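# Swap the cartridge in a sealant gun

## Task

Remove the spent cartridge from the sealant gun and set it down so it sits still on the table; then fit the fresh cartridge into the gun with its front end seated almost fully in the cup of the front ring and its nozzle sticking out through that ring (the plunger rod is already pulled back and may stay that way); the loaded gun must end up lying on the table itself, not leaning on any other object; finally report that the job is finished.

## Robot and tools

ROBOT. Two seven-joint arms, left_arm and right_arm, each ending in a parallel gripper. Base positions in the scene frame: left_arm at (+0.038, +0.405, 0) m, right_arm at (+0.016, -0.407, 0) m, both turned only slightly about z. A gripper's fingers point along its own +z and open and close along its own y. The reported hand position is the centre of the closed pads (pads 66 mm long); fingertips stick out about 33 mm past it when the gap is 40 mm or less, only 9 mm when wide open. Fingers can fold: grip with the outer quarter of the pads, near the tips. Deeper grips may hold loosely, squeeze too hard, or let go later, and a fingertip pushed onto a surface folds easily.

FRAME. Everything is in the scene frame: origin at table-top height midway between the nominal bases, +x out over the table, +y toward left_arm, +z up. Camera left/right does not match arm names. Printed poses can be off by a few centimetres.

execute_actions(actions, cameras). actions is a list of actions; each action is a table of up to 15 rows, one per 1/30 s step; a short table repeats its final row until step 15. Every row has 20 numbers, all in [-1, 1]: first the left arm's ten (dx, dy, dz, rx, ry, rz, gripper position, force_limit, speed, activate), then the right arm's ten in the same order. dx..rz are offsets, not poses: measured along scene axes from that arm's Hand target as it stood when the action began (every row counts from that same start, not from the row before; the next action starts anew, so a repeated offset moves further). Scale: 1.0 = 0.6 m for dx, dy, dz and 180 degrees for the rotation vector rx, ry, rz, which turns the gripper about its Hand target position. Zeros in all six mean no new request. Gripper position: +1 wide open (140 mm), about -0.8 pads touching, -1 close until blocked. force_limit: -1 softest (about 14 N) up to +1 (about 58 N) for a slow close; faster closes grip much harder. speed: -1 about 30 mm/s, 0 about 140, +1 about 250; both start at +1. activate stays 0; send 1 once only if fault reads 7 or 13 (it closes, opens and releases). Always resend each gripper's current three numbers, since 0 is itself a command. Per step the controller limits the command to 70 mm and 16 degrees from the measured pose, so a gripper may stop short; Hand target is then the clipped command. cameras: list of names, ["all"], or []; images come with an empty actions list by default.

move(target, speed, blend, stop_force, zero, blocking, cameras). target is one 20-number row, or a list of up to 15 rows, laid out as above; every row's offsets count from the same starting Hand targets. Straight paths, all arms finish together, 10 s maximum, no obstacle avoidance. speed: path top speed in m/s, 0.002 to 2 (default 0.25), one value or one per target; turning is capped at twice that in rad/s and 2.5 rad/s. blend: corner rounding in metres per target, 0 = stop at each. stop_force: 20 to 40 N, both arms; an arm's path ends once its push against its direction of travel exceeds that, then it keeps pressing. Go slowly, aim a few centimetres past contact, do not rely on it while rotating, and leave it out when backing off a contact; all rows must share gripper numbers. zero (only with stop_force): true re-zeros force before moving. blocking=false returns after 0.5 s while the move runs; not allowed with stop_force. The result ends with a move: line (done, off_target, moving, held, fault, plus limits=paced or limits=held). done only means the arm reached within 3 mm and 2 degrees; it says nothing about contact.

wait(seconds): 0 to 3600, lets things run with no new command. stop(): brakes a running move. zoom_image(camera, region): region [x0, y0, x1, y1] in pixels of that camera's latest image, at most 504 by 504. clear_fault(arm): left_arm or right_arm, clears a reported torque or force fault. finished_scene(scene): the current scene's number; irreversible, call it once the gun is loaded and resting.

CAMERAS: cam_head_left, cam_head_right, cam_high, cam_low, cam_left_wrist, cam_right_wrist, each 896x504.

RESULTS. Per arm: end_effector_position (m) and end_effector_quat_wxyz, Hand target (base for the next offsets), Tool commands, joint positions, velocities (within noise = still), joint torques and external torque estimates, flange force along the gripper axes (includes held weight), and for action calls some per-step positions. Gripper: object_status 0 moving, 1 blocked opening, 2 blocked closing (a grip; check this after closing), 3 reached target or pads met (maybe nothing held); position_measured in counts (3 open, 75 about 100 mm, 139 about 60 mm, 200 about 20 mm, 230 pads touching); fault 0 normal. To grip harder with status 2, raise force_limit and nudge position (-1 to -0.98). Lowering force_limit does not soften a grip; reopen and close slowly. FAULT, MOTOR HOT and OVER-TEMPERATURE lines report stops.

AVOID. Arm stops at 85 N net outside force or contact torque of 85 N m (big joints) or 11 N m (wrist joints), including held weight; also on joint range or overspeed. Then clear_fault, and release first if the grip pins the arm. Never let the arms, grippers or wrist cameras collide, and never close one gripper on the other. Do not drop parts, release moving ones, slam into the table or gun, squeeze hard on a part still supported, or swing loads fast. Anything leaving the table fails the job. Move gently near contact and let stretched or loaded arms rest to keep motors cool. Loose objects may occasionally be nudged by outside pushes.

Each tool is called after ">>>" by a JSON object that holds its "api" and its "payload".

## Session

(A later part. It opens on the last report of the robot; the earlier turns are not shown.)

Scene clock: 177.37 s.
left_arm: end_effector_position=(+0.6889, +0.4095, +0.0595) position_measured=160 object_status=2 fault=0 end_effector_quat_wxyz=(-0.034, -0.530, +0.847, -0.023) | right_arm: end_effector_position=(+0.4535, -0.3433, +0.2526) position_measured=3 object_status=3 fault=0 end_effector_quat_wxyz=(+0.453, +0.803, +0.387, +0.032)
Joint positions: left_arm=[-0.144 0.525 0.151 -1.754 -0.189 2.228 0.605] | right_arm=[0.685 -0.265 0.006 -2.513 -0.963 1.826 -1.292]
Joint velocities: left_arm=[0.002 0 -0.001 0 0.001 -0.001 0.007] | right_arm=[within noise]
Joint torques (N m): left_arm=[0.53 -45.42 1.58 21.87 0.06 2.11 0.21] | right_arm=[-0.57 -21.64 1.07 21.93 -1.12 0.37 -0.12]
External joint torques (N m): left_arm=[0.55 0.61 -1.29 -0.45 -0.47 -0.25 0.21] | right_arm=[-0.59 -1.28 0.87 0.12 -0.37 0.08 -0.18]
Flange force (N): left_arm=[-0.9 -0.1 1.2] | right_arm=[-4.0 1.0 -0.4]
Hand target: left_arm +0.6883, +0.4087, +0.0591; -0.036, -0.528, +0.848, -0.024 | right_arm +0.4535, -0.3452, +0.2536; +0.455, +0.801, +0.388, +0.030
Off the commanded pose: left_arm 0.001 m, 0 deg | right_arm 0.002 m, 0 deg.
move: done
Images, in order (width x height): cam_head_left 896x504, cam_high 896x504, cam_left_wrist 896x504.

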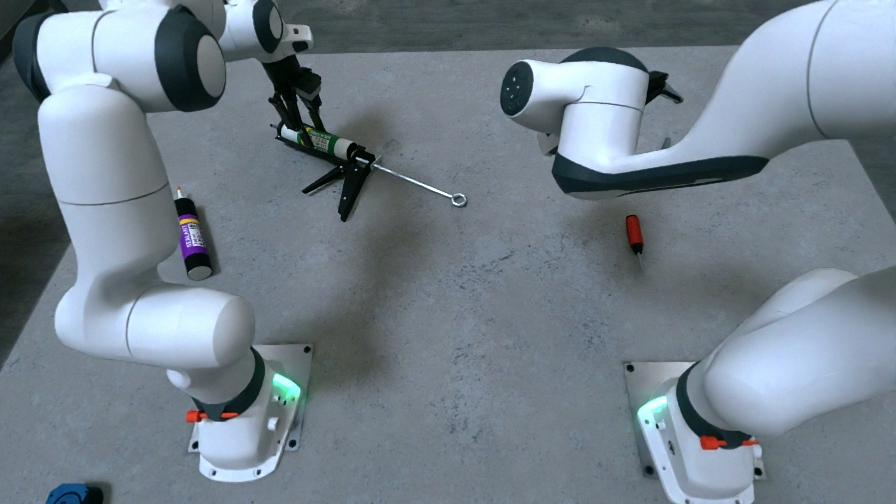

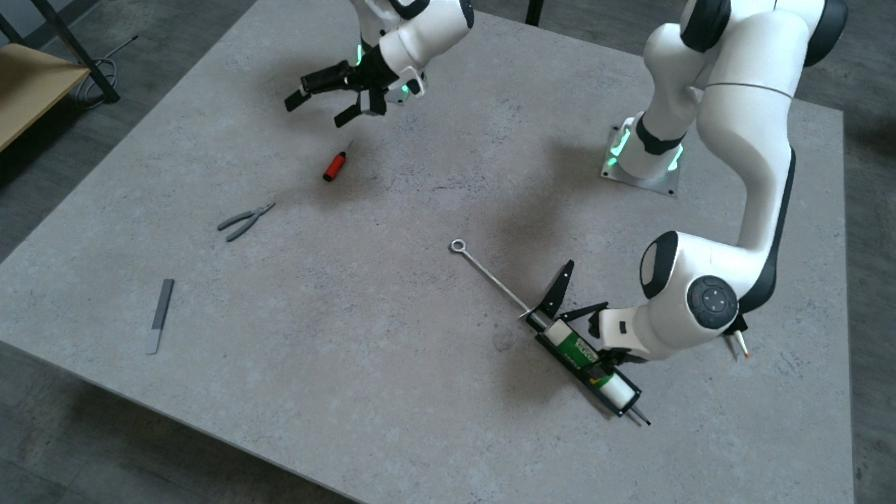

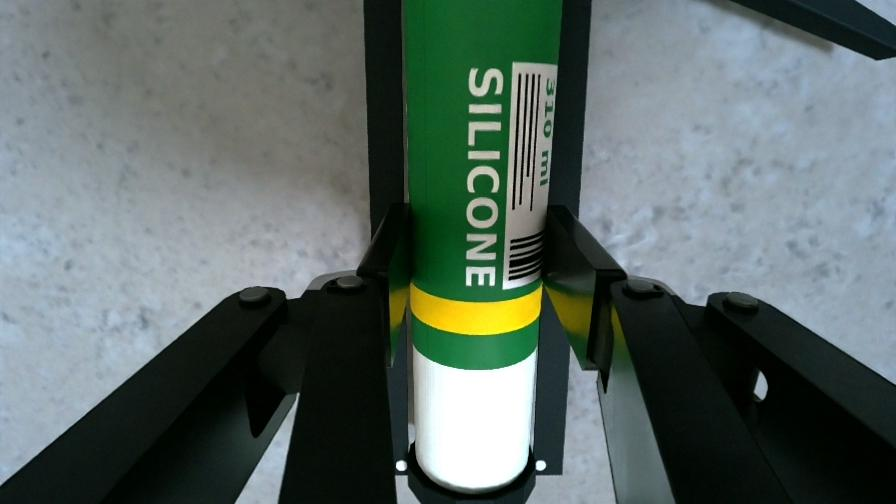

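>>> {"api": "move", "payload": {"target": [[0.00284,0.00584,0.01217,-0.025,0.01214,0,-1,-0.5,-1,0,0,0,0,0,0,0,1,1,1,0],[0.00678,0.01393,0.02583,-0.055,0.0267,0,-1,-0.5,-1,0,0,0,0,0,0,0,1,1,1,0]], "speed": 0.03, "cameras": ["cam_left_wrist","cam_high","cam_head_left"]}}

>>> {"api": "zoom_image", "payload": {"camera": "cam_high", "region": [520, 290, 670, 430]}}

>>> {"api": "zoom_image", "payload": {"camera": "cam_head_left", "region": [250, 90, 400, 200]}}

Scene clock: 189.30 s.
left_arm: end_effector_position=(+0.6930, +0.4181, +0.0748) position_measured=160 object_status=2 fault=0 end_effector_quat_wxyz=(-0.115, -0.526, +0.840, -0.074) | right_arm: end_effector_position=(+0.4535, -0.3433, +0.2526) position_measured=3 object_status=3 fault=0 end_effector_quat_wxyz=(+0.453, +0.803, +0.387, +0.032)
Joint positions: left_arm=[0.045 0.608 0.032 -1.562 -0.276 2.006 0.708] | right_arm=[0.685 -0.265 0.006 -2.513 -0.963 1.826 -1.292]
Joint velocities: left_arm=[0 0 -0.001 0 0.001 -0.003 0.004] | right_arm=[within noise]
Joint torques (N m): left_arm=[0.54 -48.37 -0.27 22.55 -0.07 1.68 0.23] | right_arm=[-0.6 -21.67 1.07 21.97 -1.09 0.36 -0.13]
External joint torques (N m): left_arm=[0.6 0.78 -1.11 -0.39 -0.4 -0.27 0.22] | right_arm=[-0.59 -1.25 0.9 0.1 -0.34 0.07 -0.2]
Flange force (N): left_arm=[-1.2 -0.4 0.7] | right_arm=[-4.0 1.0 -0.5]
Hand target: left_arm +0.6924, +0.4171, +0.0746; -0.117, -0.523, +0.841, -0.075 | right_arm +0.4535, -0.3452, +0.2536; +0.455, +0.801, +0.388, +0.030
Off the commanded pose: left_arm 0.001 m, 0 deg | right_arm 0.002 m, 0 deg.
move: done
Images, in order (width x height): cam_head_left 896x504, cam_high 896x504, cam_left_wrist 896x504.

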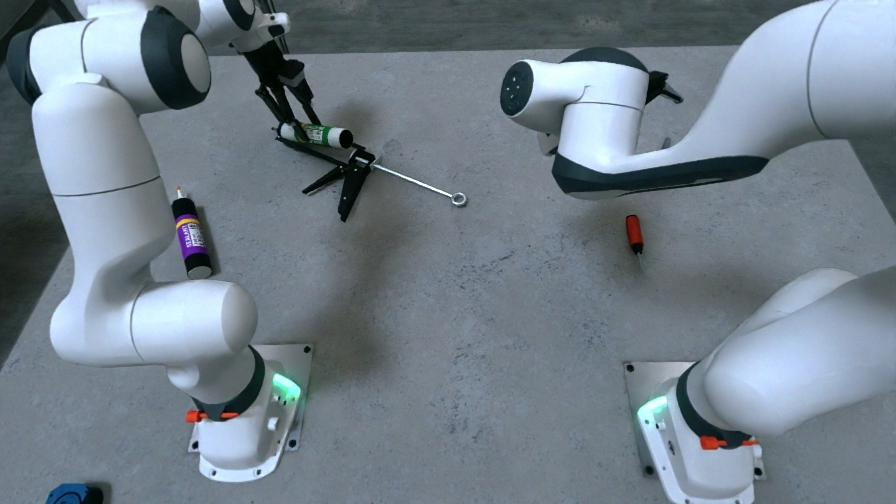

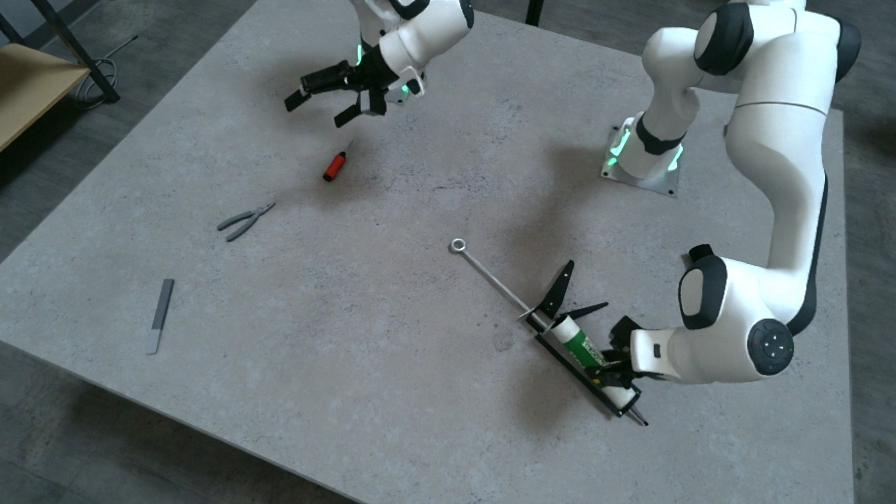

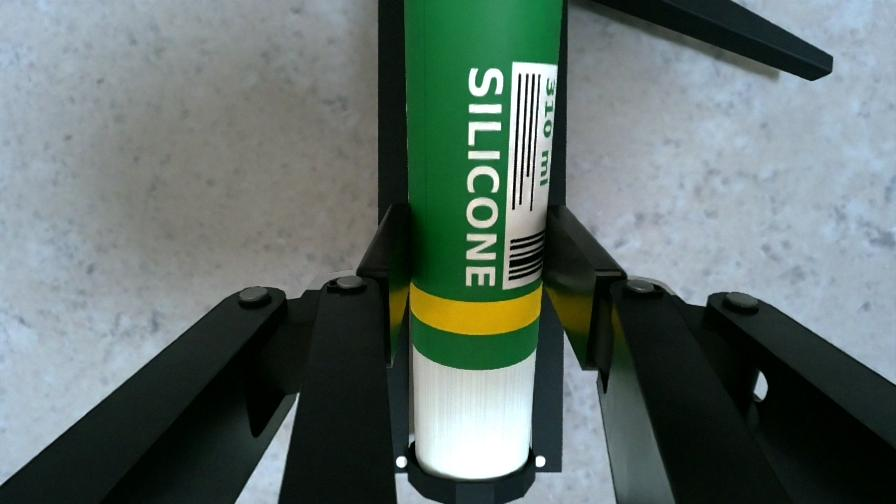

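Scaled by 3.360 from the camera's image (finer frame: 1280x720).

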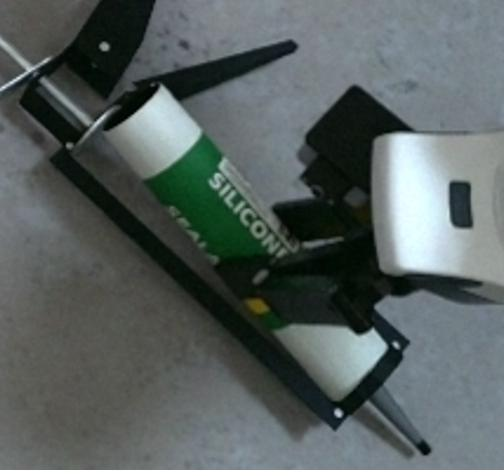

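Scaled by 3.360 from the camera's image (finer frame: 1280x720).

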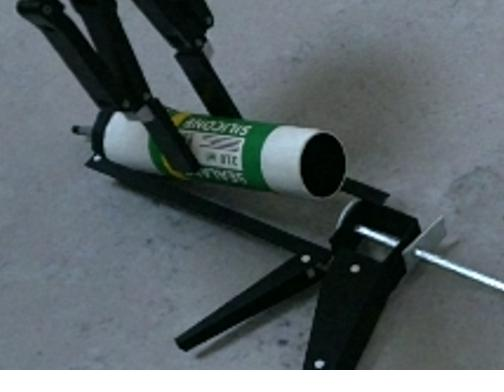

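>>> {"api": "move", "payload": {"target": [[-0.04907,-0.1008,0.03217,0,0,0,-1,-0.5,-1,0,0,0,0,0,0,0,1,1,1,0],[-0.0667,-0.137,0.0437,0,0,0,-1,-0.5,-1,0,0,0,0,0,0,0,1,1,1,0]], "speed": 0.06, "blend": [0.01,0], "cameras": ["cam_left_wrist","cam_high","cam_head_left"]}}

>>> {"api": "zoom_image", "payload": {"camera": "cam_high", "region": [520, 290, 670, 430]}}

>>> {"api": "zoom_image", "payload": {"camera": "cam_head_left", "region": [250, 90, 400, 200]}}

Scene clock: 196.33 s.
left_arm: end_effector_position=(+0.6508, +0.3354, +0.0991) position_measured=160 object_status=2 fault=0 end_effector_quat_wxyz=(-0.119, -0.520, +0.843, -0.073) | right_arm: end_effector_position=(+0.4535, -0.3433, +0.2526) position_measured=3 object_status=3 fault=0 end_effector_quat_wxyz=(+0.453, +0.803, +0.387, +0.032)
Joint positions: left_arm=[-0.065 0.442 0.016 -1.771 -0.292 2.066 0.62] | right_arm=[0.685 -0.265 0.006 -2.513 -0.963 1.826 -1.292]
Joint velocities: left_arm=[-0.001 0.001 0 -0.002 -0.001 -0.001 -0.005] | right_arm=[within noise]
Joint torques (N m): left_arm=[-0.14 -45.2 0.04 21.55 -0.3 2.1 -0.17] | right_arm=[-0.56 -21.66 1.01 21.95 -1.11 0.37 -0.07]
External joint torques (N m): left_arm=[-0.03 -0.53 -0.32 -1.16 -0.63 0.11 -0.18] | right_arm=[-0.65 -1.17 0.74 -0.02 -0.36 0.05 -0.14]
Flange force (N): left_arm=[3.5 6.0 1.4] | right_arm=[-4.0 0.8 -0.1]
Hand target: left_arm +0.6524, +0.3349, +0.1008; -0.117, -0.523, +0.841, -0.075 | right_arm +0.4535, -0.3452, +0.2536; +0.455, +0.801, +0.388, +0.030
Off the commanded pose: left_arm 0.002 m, 1 deg | right_arm 0.002 m, 0 deg.
move: done
Images, in order (width x height): cam_head_left 896x504, cam_high 896x504, cam_left_wrist 896x504.

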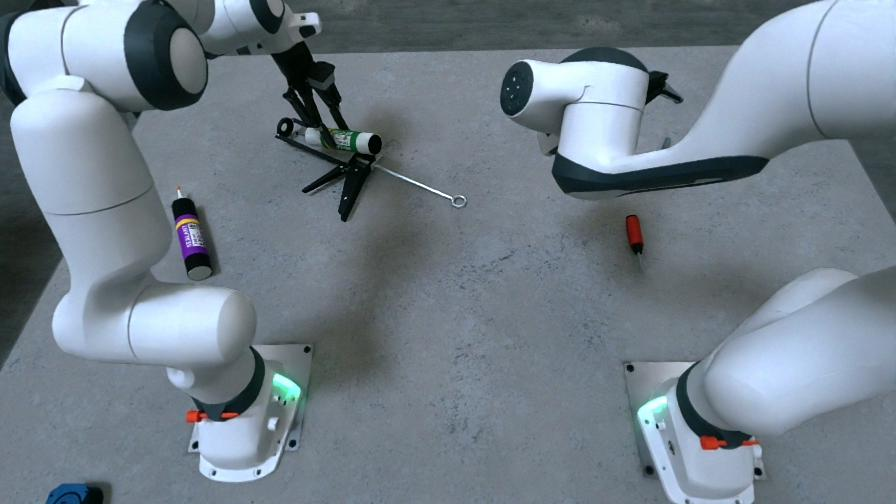

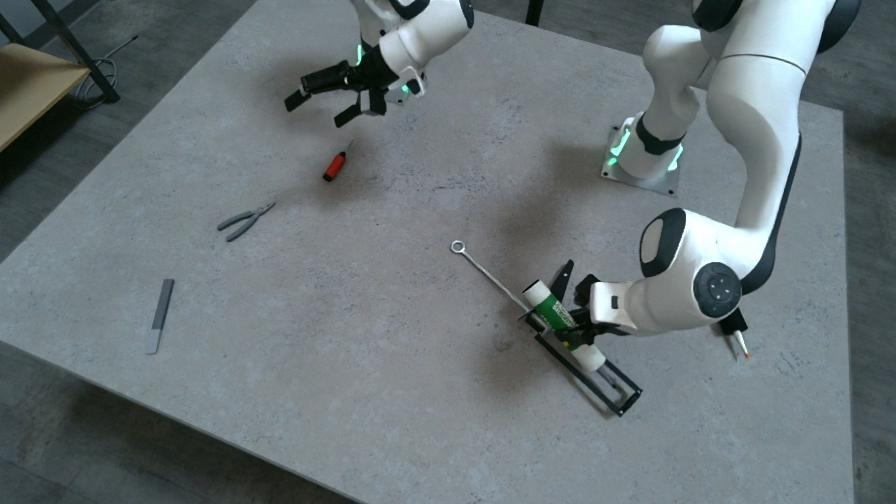

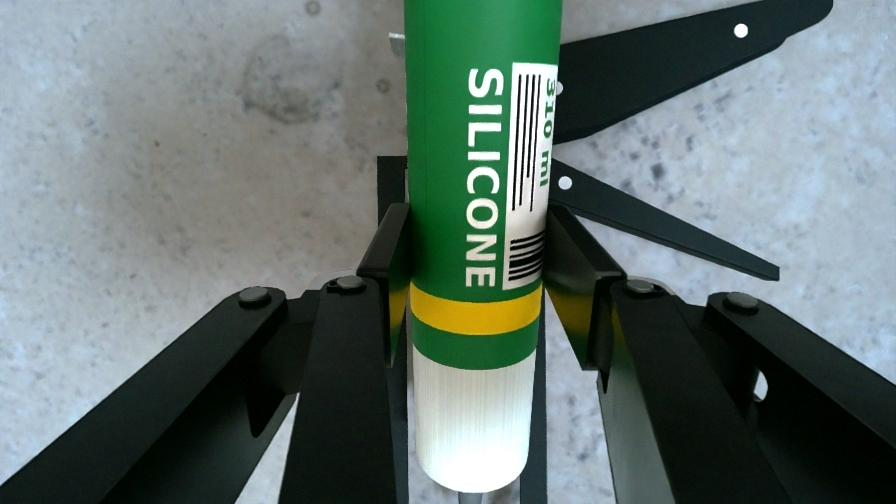

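Scaled by 3.360 from the camera's image (finer frame: 1280x720).

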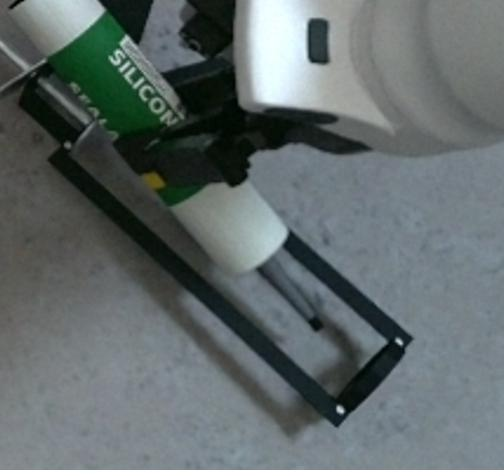

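Scaled by 3.360 from the camera's image (finer frame: 1280x720).

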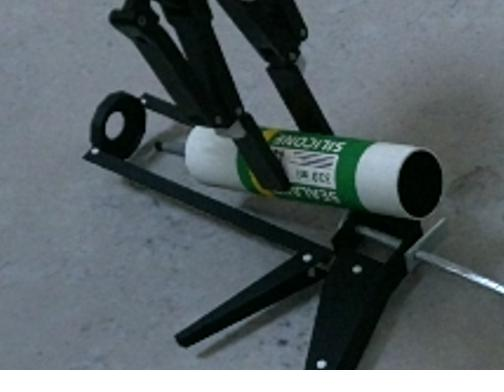

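>>> {"api": "move", "payload": {"target": [[0,0,0.12,0,0,0,-1,-0.5,-1,0,0,0,0,0,0,0,1,1,1,0],[-0.1,-0.06,0.2,0.08,-0.0388,0,-1,-0.5,-1,0,0,0,0,0,0,0,1,1,1,0],[-0.5707,-0.3415,0.2,0.08,-0.0388,0,-1,-0.5,-1,0,0,0,0,0,0,0,1,1,1,0]], "speed": [0.12,0.15,0.2], "blend": [0.02,0.03,0], "cameras": ["all"]}}

Scene clock: 219.67 s.
left_arm: end_effector_position=(+0.3109, +0.1298, +0.2206) position_measured=160 object_status=2 fault=0 end_effector_quat_wxyz=(+0.001, -0.525, +0.851, -0.001) | right_arm: end_effector_position=(+0.4535, -0.3433, +0.2526) position_measured=3 object_status=3 fault=0 end_effector_quat_wxyz=(+0.453, +0.803, +0.387, +0.032)
Joint positions: left_arm=[-0.44 -0.53 -0.368 -2.56 -0.204 2.053 -0.155] | right_arm=[0.685 -0.265 0.006 -2.513 -0.963 1.826 -1.292]
Joint velocities: left_arm=[0 -0.001 0.001 0 -0.001 0 -0.005] | right_arm=[within noise]
Joint torques (N m): left_arm=[0.65 -12.31 3.86 22.59 0.14 2.39 -0.24] | right_arm=[-0.54 -21.7 1.1 21.93 -1.11 0.38 -0.05]
External joint torques (N m): left_arm=[0.71 0.16 -0.39 -1.24 -0.53 -0.2 -0.24] | right_arm=[-0.54 -1.28 0.92 0.08 -0.36 0.08 -0.12]
Flange force (N): left_arm=[-0.1 2.4 2.2] | right_arm=[-4.1 0.7 -0.5]
Hand target: left_arm +0.3099, +0.1300, +0.2208; +0.000, -0.528, +0.849, +0.000 | right_arm +0.4535, -0.3452, +0.2536; +0.455, +0.801, +0.388, +0.030
Off the commanded pose: left_arm 0.001 m, 1 deg | right_arm 0.002 m, 0 deg.
move: done

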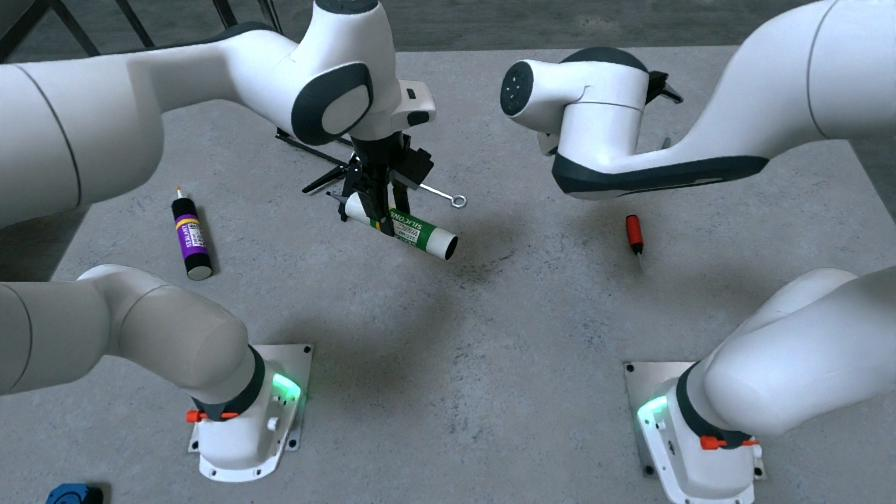

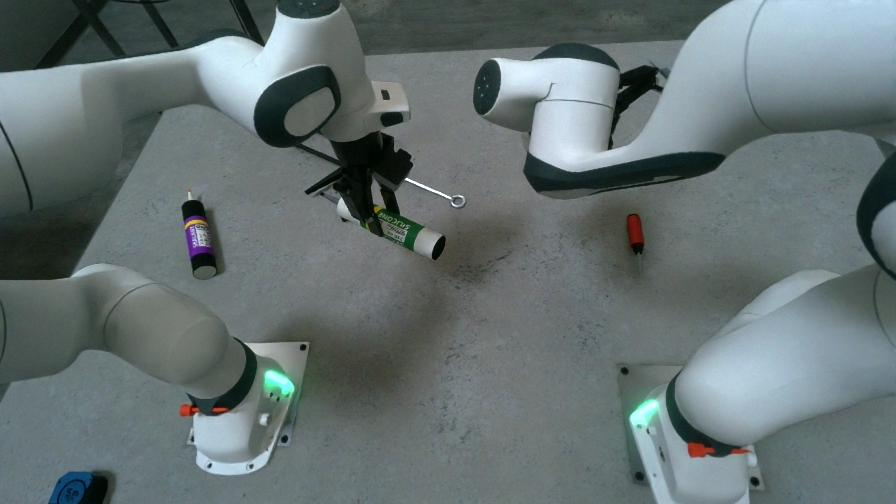

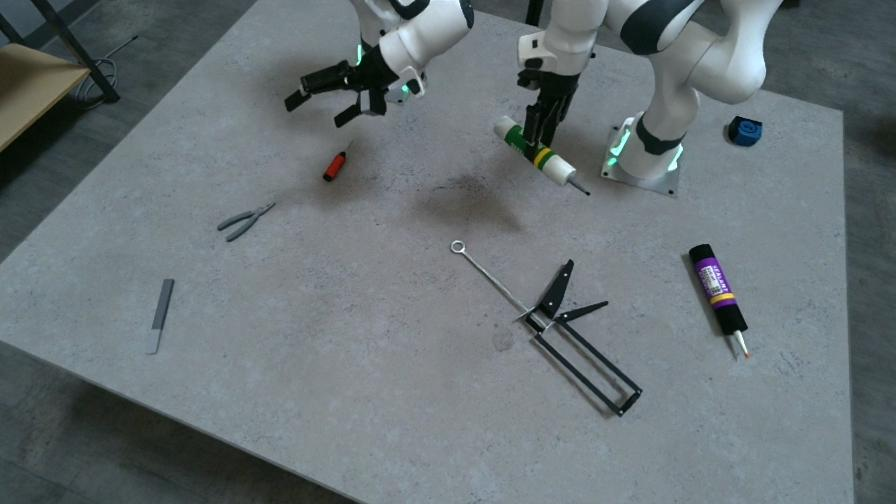

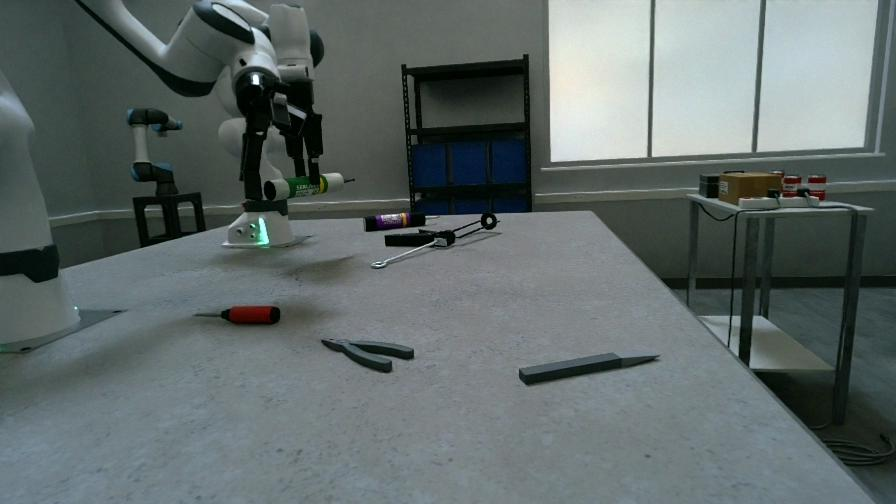

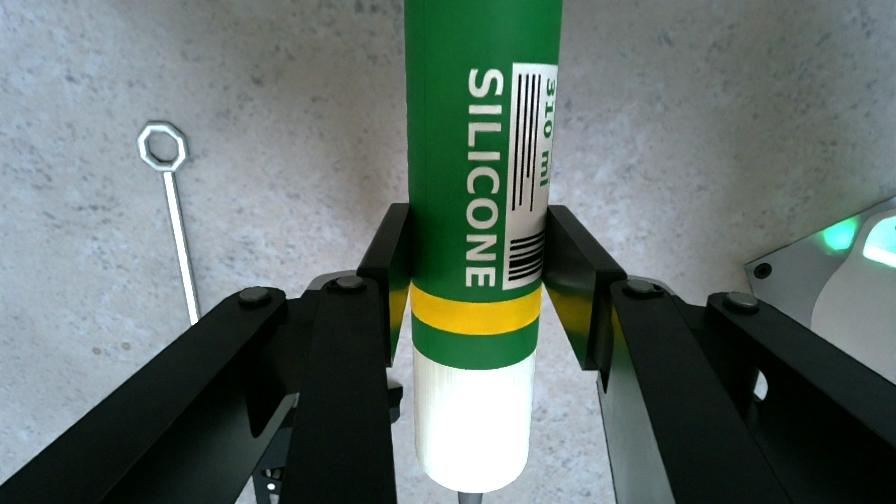

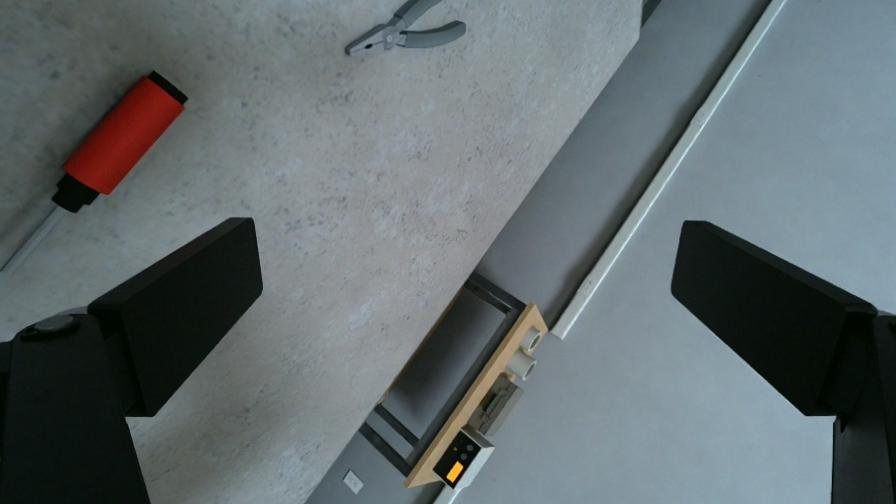

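>>> {"api": "move", "payload": {"target": [[0,0,-0.2467,0,0,0,-1,-0.5,-1,0,0,0,0,0,0,0,1,1,1,0]], "speed": 0.12, "cameras": ["cam_low","cam_head_left","cam_high"]}}

>>> {"api": "zoom_image", "payload": {"camera": "cam_low", "region": [230, 170, 380, 280]}}

Scene clock: 225.93 s.
left_arm: end_effector_position=(+0.3084, +0.1308, +0.0726) position_measured=160 object_status=2 fault=0 end_effector_quat_wxyz=(-0.001, -0.527, +0.850, +0.001) | right_arm: end_effector_position=(+0.4535, -0.3433, +0.2526) position_measured=3 object_status=3 fault=0 end_effector_quat_wxyz=(+0.453, +0.803, +0.387, +0.032)
Joint positions: left_arm=[-0.392 -0.245 -0.477 -2.751 -0.195 2.521 -0.191] | right_arm=[0.685 -0.265 0.006 -2.513 -0.963 1.826 -1.292]
Joint velocities: left_arm=[0.001 0.001 -0.002 -0.002 0 0.004 -0.005] | right_arm=[within noise]
Joint torques (N m): left_arm=[0.51 -15.8 1.83 18.84 0.79 2.75 -0.22] | right_arm=[-0.52 -21.67 1.07 21.89 -1.11 0.37 -0.08]
External joint torques (N m): left_arm=[0.53 1.36 -0.51 -0.6 0.35 0.17 -0.22] | right_arm=[-0.63 -1.25 0.77 0.03 -0.37 0.06 -0.14]
Flange force (N): left_arm=[1.6 -4.4 6.3] | right_arm=[-4.1 0.9 -0.2]
Hand target: left_arm +0.3099, +0.1300, +0.0728; +0.000, -0.528, +0.849, +0.000 | right_arm +0.4535, -0.3452, +0.2536; +0.455, +0.801, +0.388, +0.030
Off the commanded pose: left_arm 0.002 m, 0 deg | right_arm 0.002 m, 0 deg.
move: done
Images, in order (width x height): cam_head_left 896x504, cam_high 896x504, cam_low 896x504.

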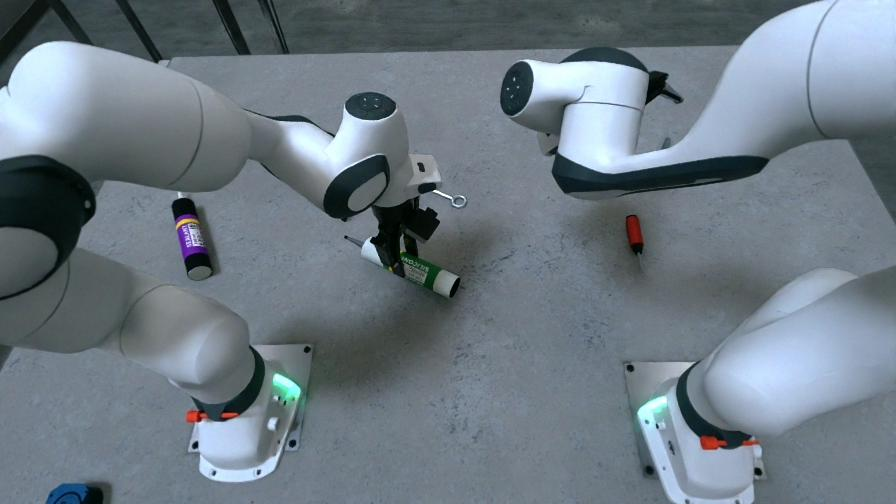

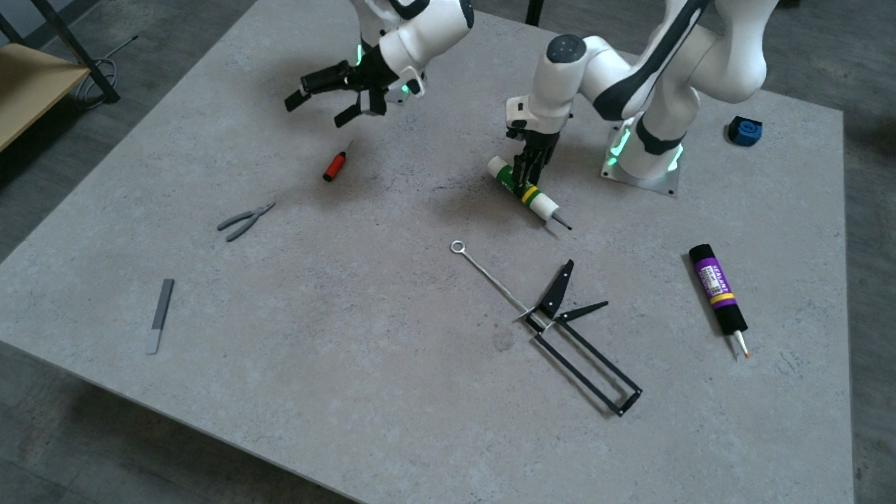

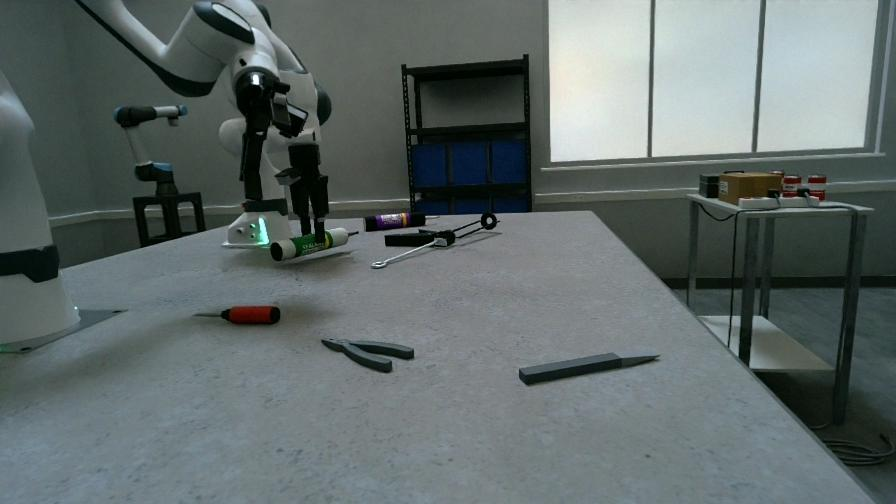

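Scaled by 3.360 from the camera's image (finer frame: 1280x720).

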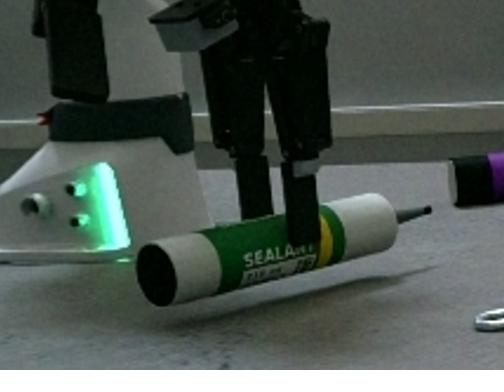

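>>> {"api": "move", "payload": {"target": [[0,0,-0.02,0,0,0,-1,-0.5,-1,0,0,0,0,0,0,0,1,1,1,0]], "speed": 0.04, "cameras": ["cam_low"]}}

>>> {"api": "zoom_image", "payload": {"camera": "cam_low", "region": [230, 170, 380, 280]}}

Scene clock: 232.53 s.
left_arm: end_effector_position=(+0.3091, +0.1301, +0.0612) position_measured=160 object_status=2 fault=0 end_effector_quat_wxyz=(-0.001, -0.527, +0.850, +0.000) | right_arm: end_effector_position=(+0.4535, -0.3433, +0.2526) position_measured=3 object_status=3 fault=0 end_effector_quat_wxyz=(+0.453, +0.803, +0.387, +0.032)
Joint positions: left_arm=[-0.378 -0.209 -0.491 -2.756 -0.182 2.563 -0.201] | right_arm=[0.685 -0.265 0.006 -2.513 -0.963 1.826 -1.292]
Joint velocities: left_arm=[0.002 0 -0.001 0 -0.001 0.005 -0.004] | right_arm=[within noise]
Joint torques (N m): left_arm=[0.83 -16.36 1.6 18.21 0.85 2.68 -0.22] | right_arm=[-0.56 -21.71 1.09 21.88 -1.11 0.36 -0.07]
External joint torques (N m): left_arm=[0.85 1.29 -0.46 -0.61 0.44 0.11 -0.22] | right_arm=[-0.56 -1.26 0.92 -0.04 -0.36 0.06 -0.14]
Flange force (N): left_arm=[1.3 -4.8 6.6] | right_arm=[-4.4 0.6 -0.4]
Hand target: left_arm +0.3099, +0.1300, +0.0608; +0.000, -0.528, +0.849, +0.000 | right_arm +0.4535, -0.3452, +0.2536; +0.455, +0.801, +0.388, +0.030
Off the commanded pose: left_arm 0.001 m, 0 deg | right_arm 0.002 m, 0 deg.
move: done

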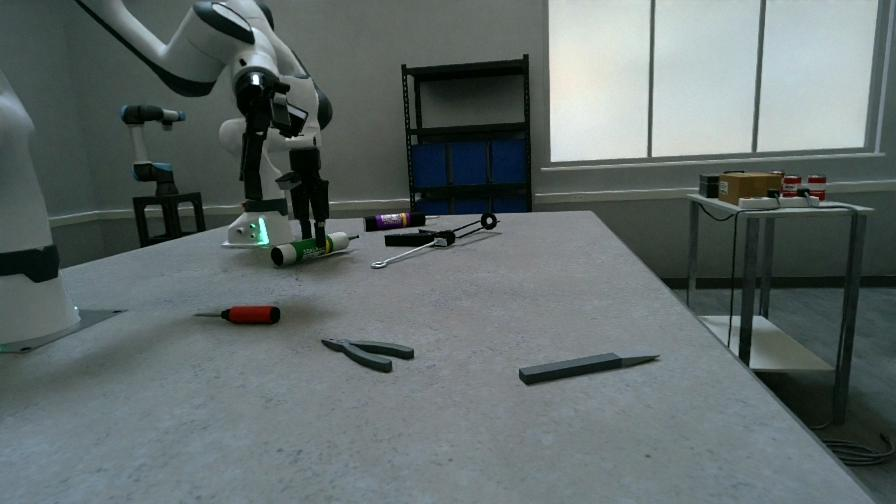

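Scaled by 3.360 from the camera's image (finer frame: 1280x720).

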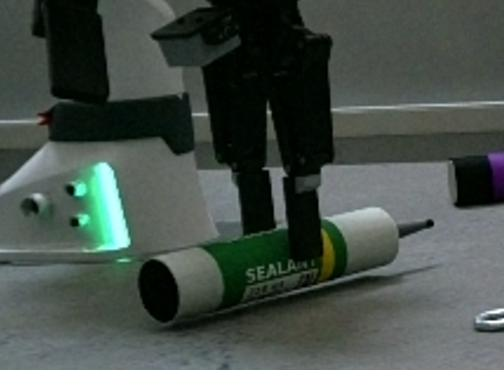

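>>> {"api": "move", "payload": {"target": [[0,0,-0.03,0,0,0,-1,-0.5,-1,0,0,0,0,0,0,0,1,1,1,0]], "speed": 0.015, "stop_force": 20, "cameras": ["cam_low","cam_left_wrist"]}}

>>> {"api": "zoom_image", "payload": {"camera": "cam_low", "region": [230, 170, 380, 280]}}

Scene clock: 238.40 s.
left_arm: end_effector_position=(+0.3159, +0.1250, +0.0538) position_measured=160 object_status=2 fault=0 end_effector_quat_wxyz=(+0.004, -0.527, +0.850, -0.009) | right_arm: end_effector_position=(+0.4535, -0.3433, +0.2526) position_measured=3 object_status=3 fault=0 end_effector_quat_wxyz=(+0.453, +0.803, +0.387, +0.032)
Joint positions: left_arm=[-0.358 -0.175 -0.51 -2.756 -0.162 2.618 -0.216] | right_arm=[0.685 -0.265 0.006 -2.513 -0.963 1.826 -1.292]
Joint torques (N m): left_arm=[0.77 -10.98 0.65 12.76 0.64 1.99 -0.2] | right_arm=[-0.55 -21.68 0.99 21.92 -1.1 0.37 -0.05]
External joint torques (N m): left_arm=[0.83 7.25 -1.12 -5.77 0.25 -0.65 -0.2] | right_arm=[-0.54 -1.26 0.83 0.09 -0.36 0.08 -0.11]
Flange force (N): left_arm=[2.3 -6.4 26.6] | right_arm=[-4.0 0.8 -0.4]
Hand target: left_arm +0.3097, +0.1300, +0.0468; +0.000, -0.528, +0.849, +0.000 (not the last commanded pose) | right_arm +0.4535, -0.3452, +0.2536; +0.455, +0.801, +0.388, +0.030
Off the commanded pose: left_arm 0.013 m, 1 deg | right_arm 0.002 m, 0 deg.
move: contact (left_arm)

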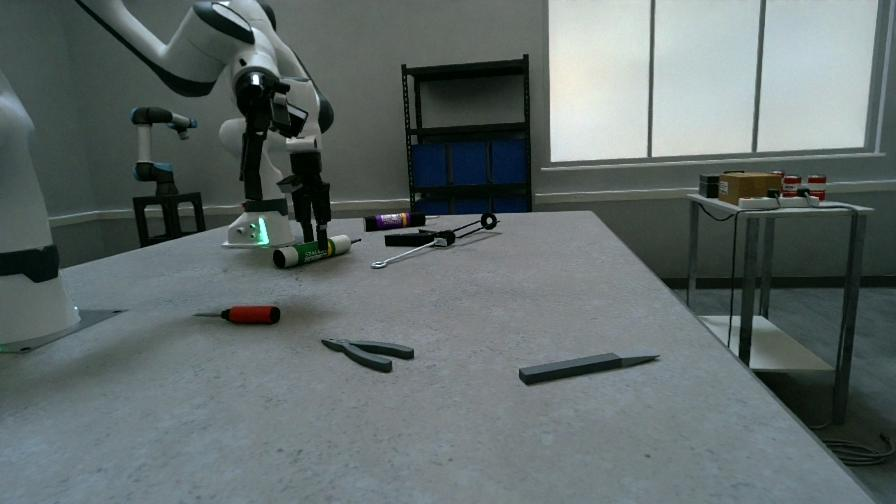

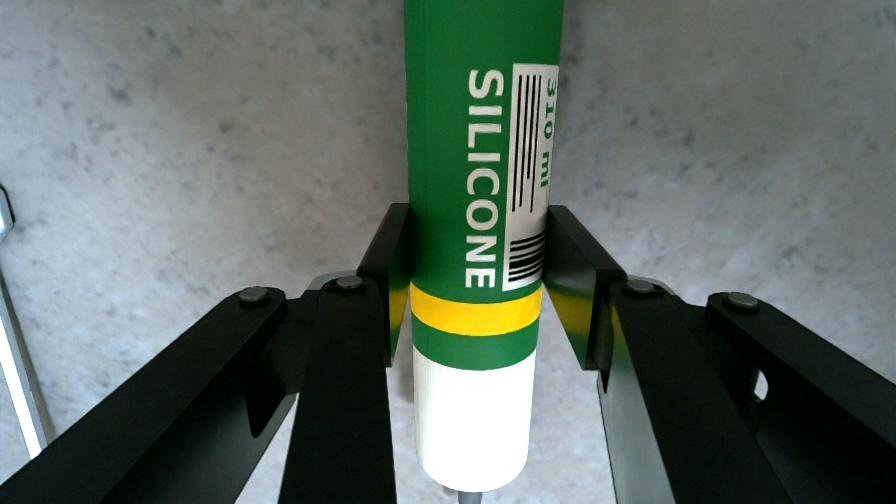

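Scaled by 3.360 from the camera's image (finer frame: 1280x720).

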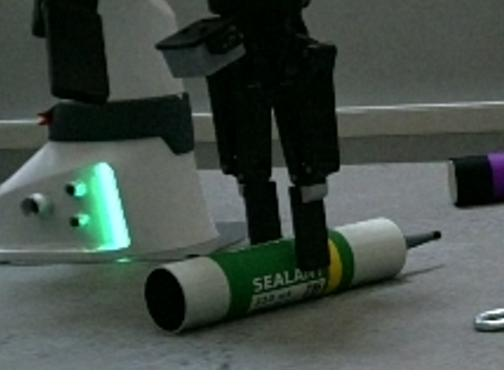

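>>> {"api": "move", "payload": {"target": [0.0095,-0.008,0.0125,0,0,0,-1,-0.5,-1,0,0,0,0,0,0,0,1,1,1,0], "speed": 0.03}}

>>> {"api": "execute_actions", "payload": {"actions": [[[0,0,0,0,0,0,-0.03,-0.5,-1,0,0,0,0,0,0,0,1,1,1,0]],[[0,0,0,0,0,0,-0.03,-0.5,-1,0,0,0,0,0,0,0,1,1,1,0]],[[0,0,0,0,0,0,-0.03,-0.5,-1,0,0,0,0,0,0,0,1,1,1,0]]], "cameras": ["cam_low","cam_left_wrist"]}}

Scene clock: 244.27 s.
left_arm: end_effector_position=(+0.3157, +0.1249, +0.0545) position_measured=160 object_status=2 fault=0 end_effector_quat_wxyz=(+0.000, -0.527, +0.850, -0.002) | right_arm: end_effector_position=(+0.4535, -0.3433, +0.2526) position_measured=3 object_status=3 fault=0 end_effector_quat_wxyz=(+0.453, +0.803, +0.387, +0.032)
Joint positions: left_arm=[-0.352 -0.167 -0.511 -2.74 -0.157 2.593 -0.218] | right_arm=[0.685 -0.265 0.006 -2.513 -0.963 1.826 -1.292]
Joint velocities: left_arm=[0 0.001 0.001 0 -0.001 -0.004 -0.003] | right_arm=[within noise]
Joint torques (N m): left_arm=[0.65 -17.24 1.03 18.45 0.83 2.39 -0.18] | right_arm=[-0.56 -21.73 1.04 21.9 -1.12 0.37 -0.11]
External joint torques (N m): left_arm=[0.69 1.3 -0.69 -0.18 0.43 -0.21 -0.18] | right_arm=[-0.56 -1.26 0.87 -0.05 -0.37 0.07 -0.17]
Flange force (N): left_arm=[2.2 -5.7 5.7] | right_arm=[-4.4 0.7 -0.3]
Hand target: left_arm +0.3154, +0.1252, +0.0543; +0.000, -0.528, +0.849, +0.000 | right_arm +0.4535, -0.3452, +0.2536; +0.455, +0.801, +0.388, +0.030
Off the commanded pose: left_arm 0.000 m, 0 deg | right_arm 0.002 m, 0 deg.
move: done

Scene clock: 245.97 s.
left_arm: end_effector_position=(+0.3158, +0.1249, +0.0546) position_measured=132 object_status=3 fault=0 end_effector_quat_wxyz=(+0.000, -0.527, +0.850, -0.002) | right_arm: end_effector_position=(+0.4535, -0.3433, +0.2526) position_measured=3 object_status=3 fault=0 end_effector_quat_wxyz=(+0.453, +0.803, +0.387, +0.032)
Joint positions: left_arm=[-0.351 -0.167 -0.513 -2.739 -0.157 2.592 -0.218] | right_arm=[0.685 -0.265 0.006 -2.513 -0.963 1.826 -1.292]
Joint torques (N m): left_arm=[0.64 -17.3 0.99 18.3 0.67 2.35 -0.19] | right_arm=[-0.6 -21.7 0.97 21.88 -1.11 0.37 -0.06]
External joint torques (N m): left_arm=[0.64 1.19 -0.79 -0.3 0.27 -0.25 -0.19] | right_arm=[-0.63 -1.25 0.76 -0.02 -0.36 0.07 -0.12]
External joint torques at the end of the 1st action: left_arm=[0.66 1.38 -0.76 -0.43 0.36 -0.29 -0.25] | right_arm=[-0.63 -1.35 0.9 0.06 -0.38 0.07 -0.18]
External joint torques at the end of the 2nd action: left_arm=[0.68 1.29 -0.39 -0.47 0.31 -0.26 -0.17] | right_arm=[-0.66 -1.22 0.77 -0.04 -0.35 0.07 -0.14]
Flange force (N): left_arm=[2.1 -4.5 4.9] | right_arm=[-4.3 0.8 -0.1]
Flange force at the end of the 1st action (N): left_arm=[2.3 -5.1 5.8] | right_arm=[-4.4 1.0 -0.4]
Flange force at the end of the 2nd action (N): left_arm=[1.4 -4.5 5.1] | right_arm=[-4.2 0.8 -0.1]
Hand target: left_arm +0.3154, +0.1252, +0.0543; +0.000, -0.528, +0.849, +0.000 | right_arm +0.4535, -0.3452, +0.2536; +0.455, +0.801, +0.388, +0.030
Off the commanded pose: left_arm 0.001 m, 0 deg | right_arm 0.002 m, 0 deg.
Step readings (end_effector_position of left_arm | right_arm; steps 1 to 15: 1st action; 16 to 30: 2nd action; 31 to 45: 3rd action):
0: (+0.3157, +0.1249, +0.0545) | (+0.4535, -0.3433, +0.2526)
1: (+0.3157, +0.1249, +0.0545) | (+0.4535, -0.3433, +0.2526)
2: (+0.3157, +0.1250, +0.0545) | (+0.4535, -0.3433, +0.2526)
4: (+0.3156, +0.1250, +0.0545) | (+0.4535, -0.3433, +0.2526)
8: (+0.3157, +0.1249, +0.0546) | (+0.4535, -0.3433, +0.2526)
15: (+0.3158, +0.1249, +0.0546) | (+0.4535, -0.3433, +0.2526)
16: (+0.3158, +0.1249, +0.0546) | (+0.4535, -0.3433, +0.2526)
17: (+0.3158, +0.1249, +0.0546) | (+0.4535, -0.3433, +0.2526)
19: (+0.3158, +0.1249, +0.0546) | (+0.4535, -0.3433, +0.2526)
23: (+0.3158, +0.1249, +0.0546) | (+0.4535, -0.3433, +0.2526)
30: (+0.3158, +0.1249, +0.0546) | (+0.4535, -0.3433, +0.2526)
31: (+0.3158, +0.1249, +0.0546) | (+0.4535, -0.3433, +0.2526)
32: (+0.3158, +0.1249, +0.0546) | (+0.4535, -0.3433, +0.2526)
34: (+0.3158, +0.1249, +0.0546) | (+0.4535, -0.3433, +0.2526)
38: (+0.3158, +0.1249, +0.0546) | (+0.4535, -0.3433, +0.2526)
45: (+0.3158, +0.1249, +0.0546) | (+0.4535, -0.3433, +0.2526)

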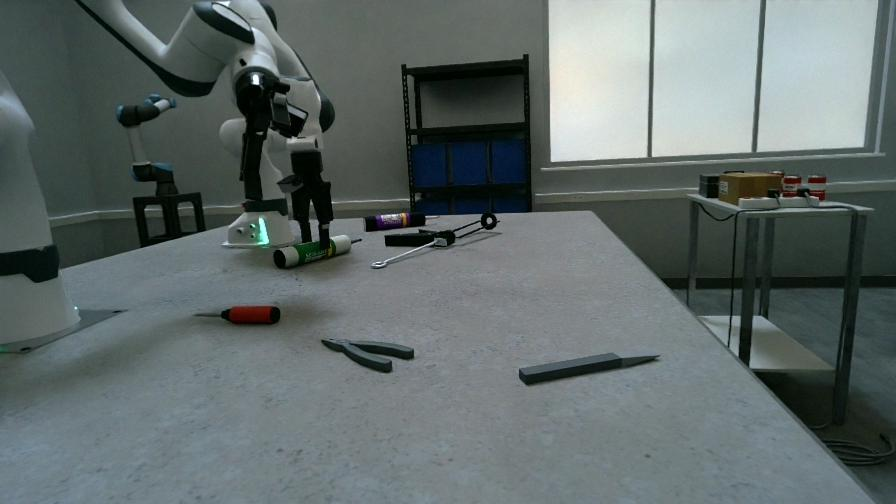

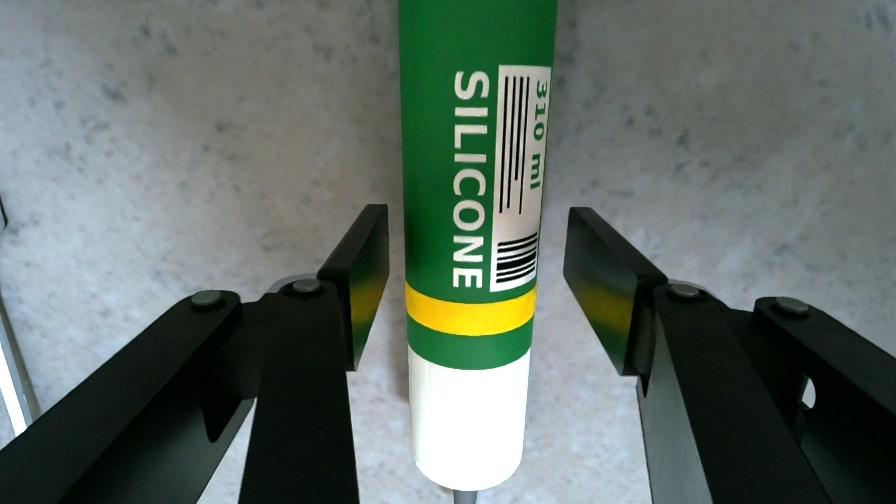

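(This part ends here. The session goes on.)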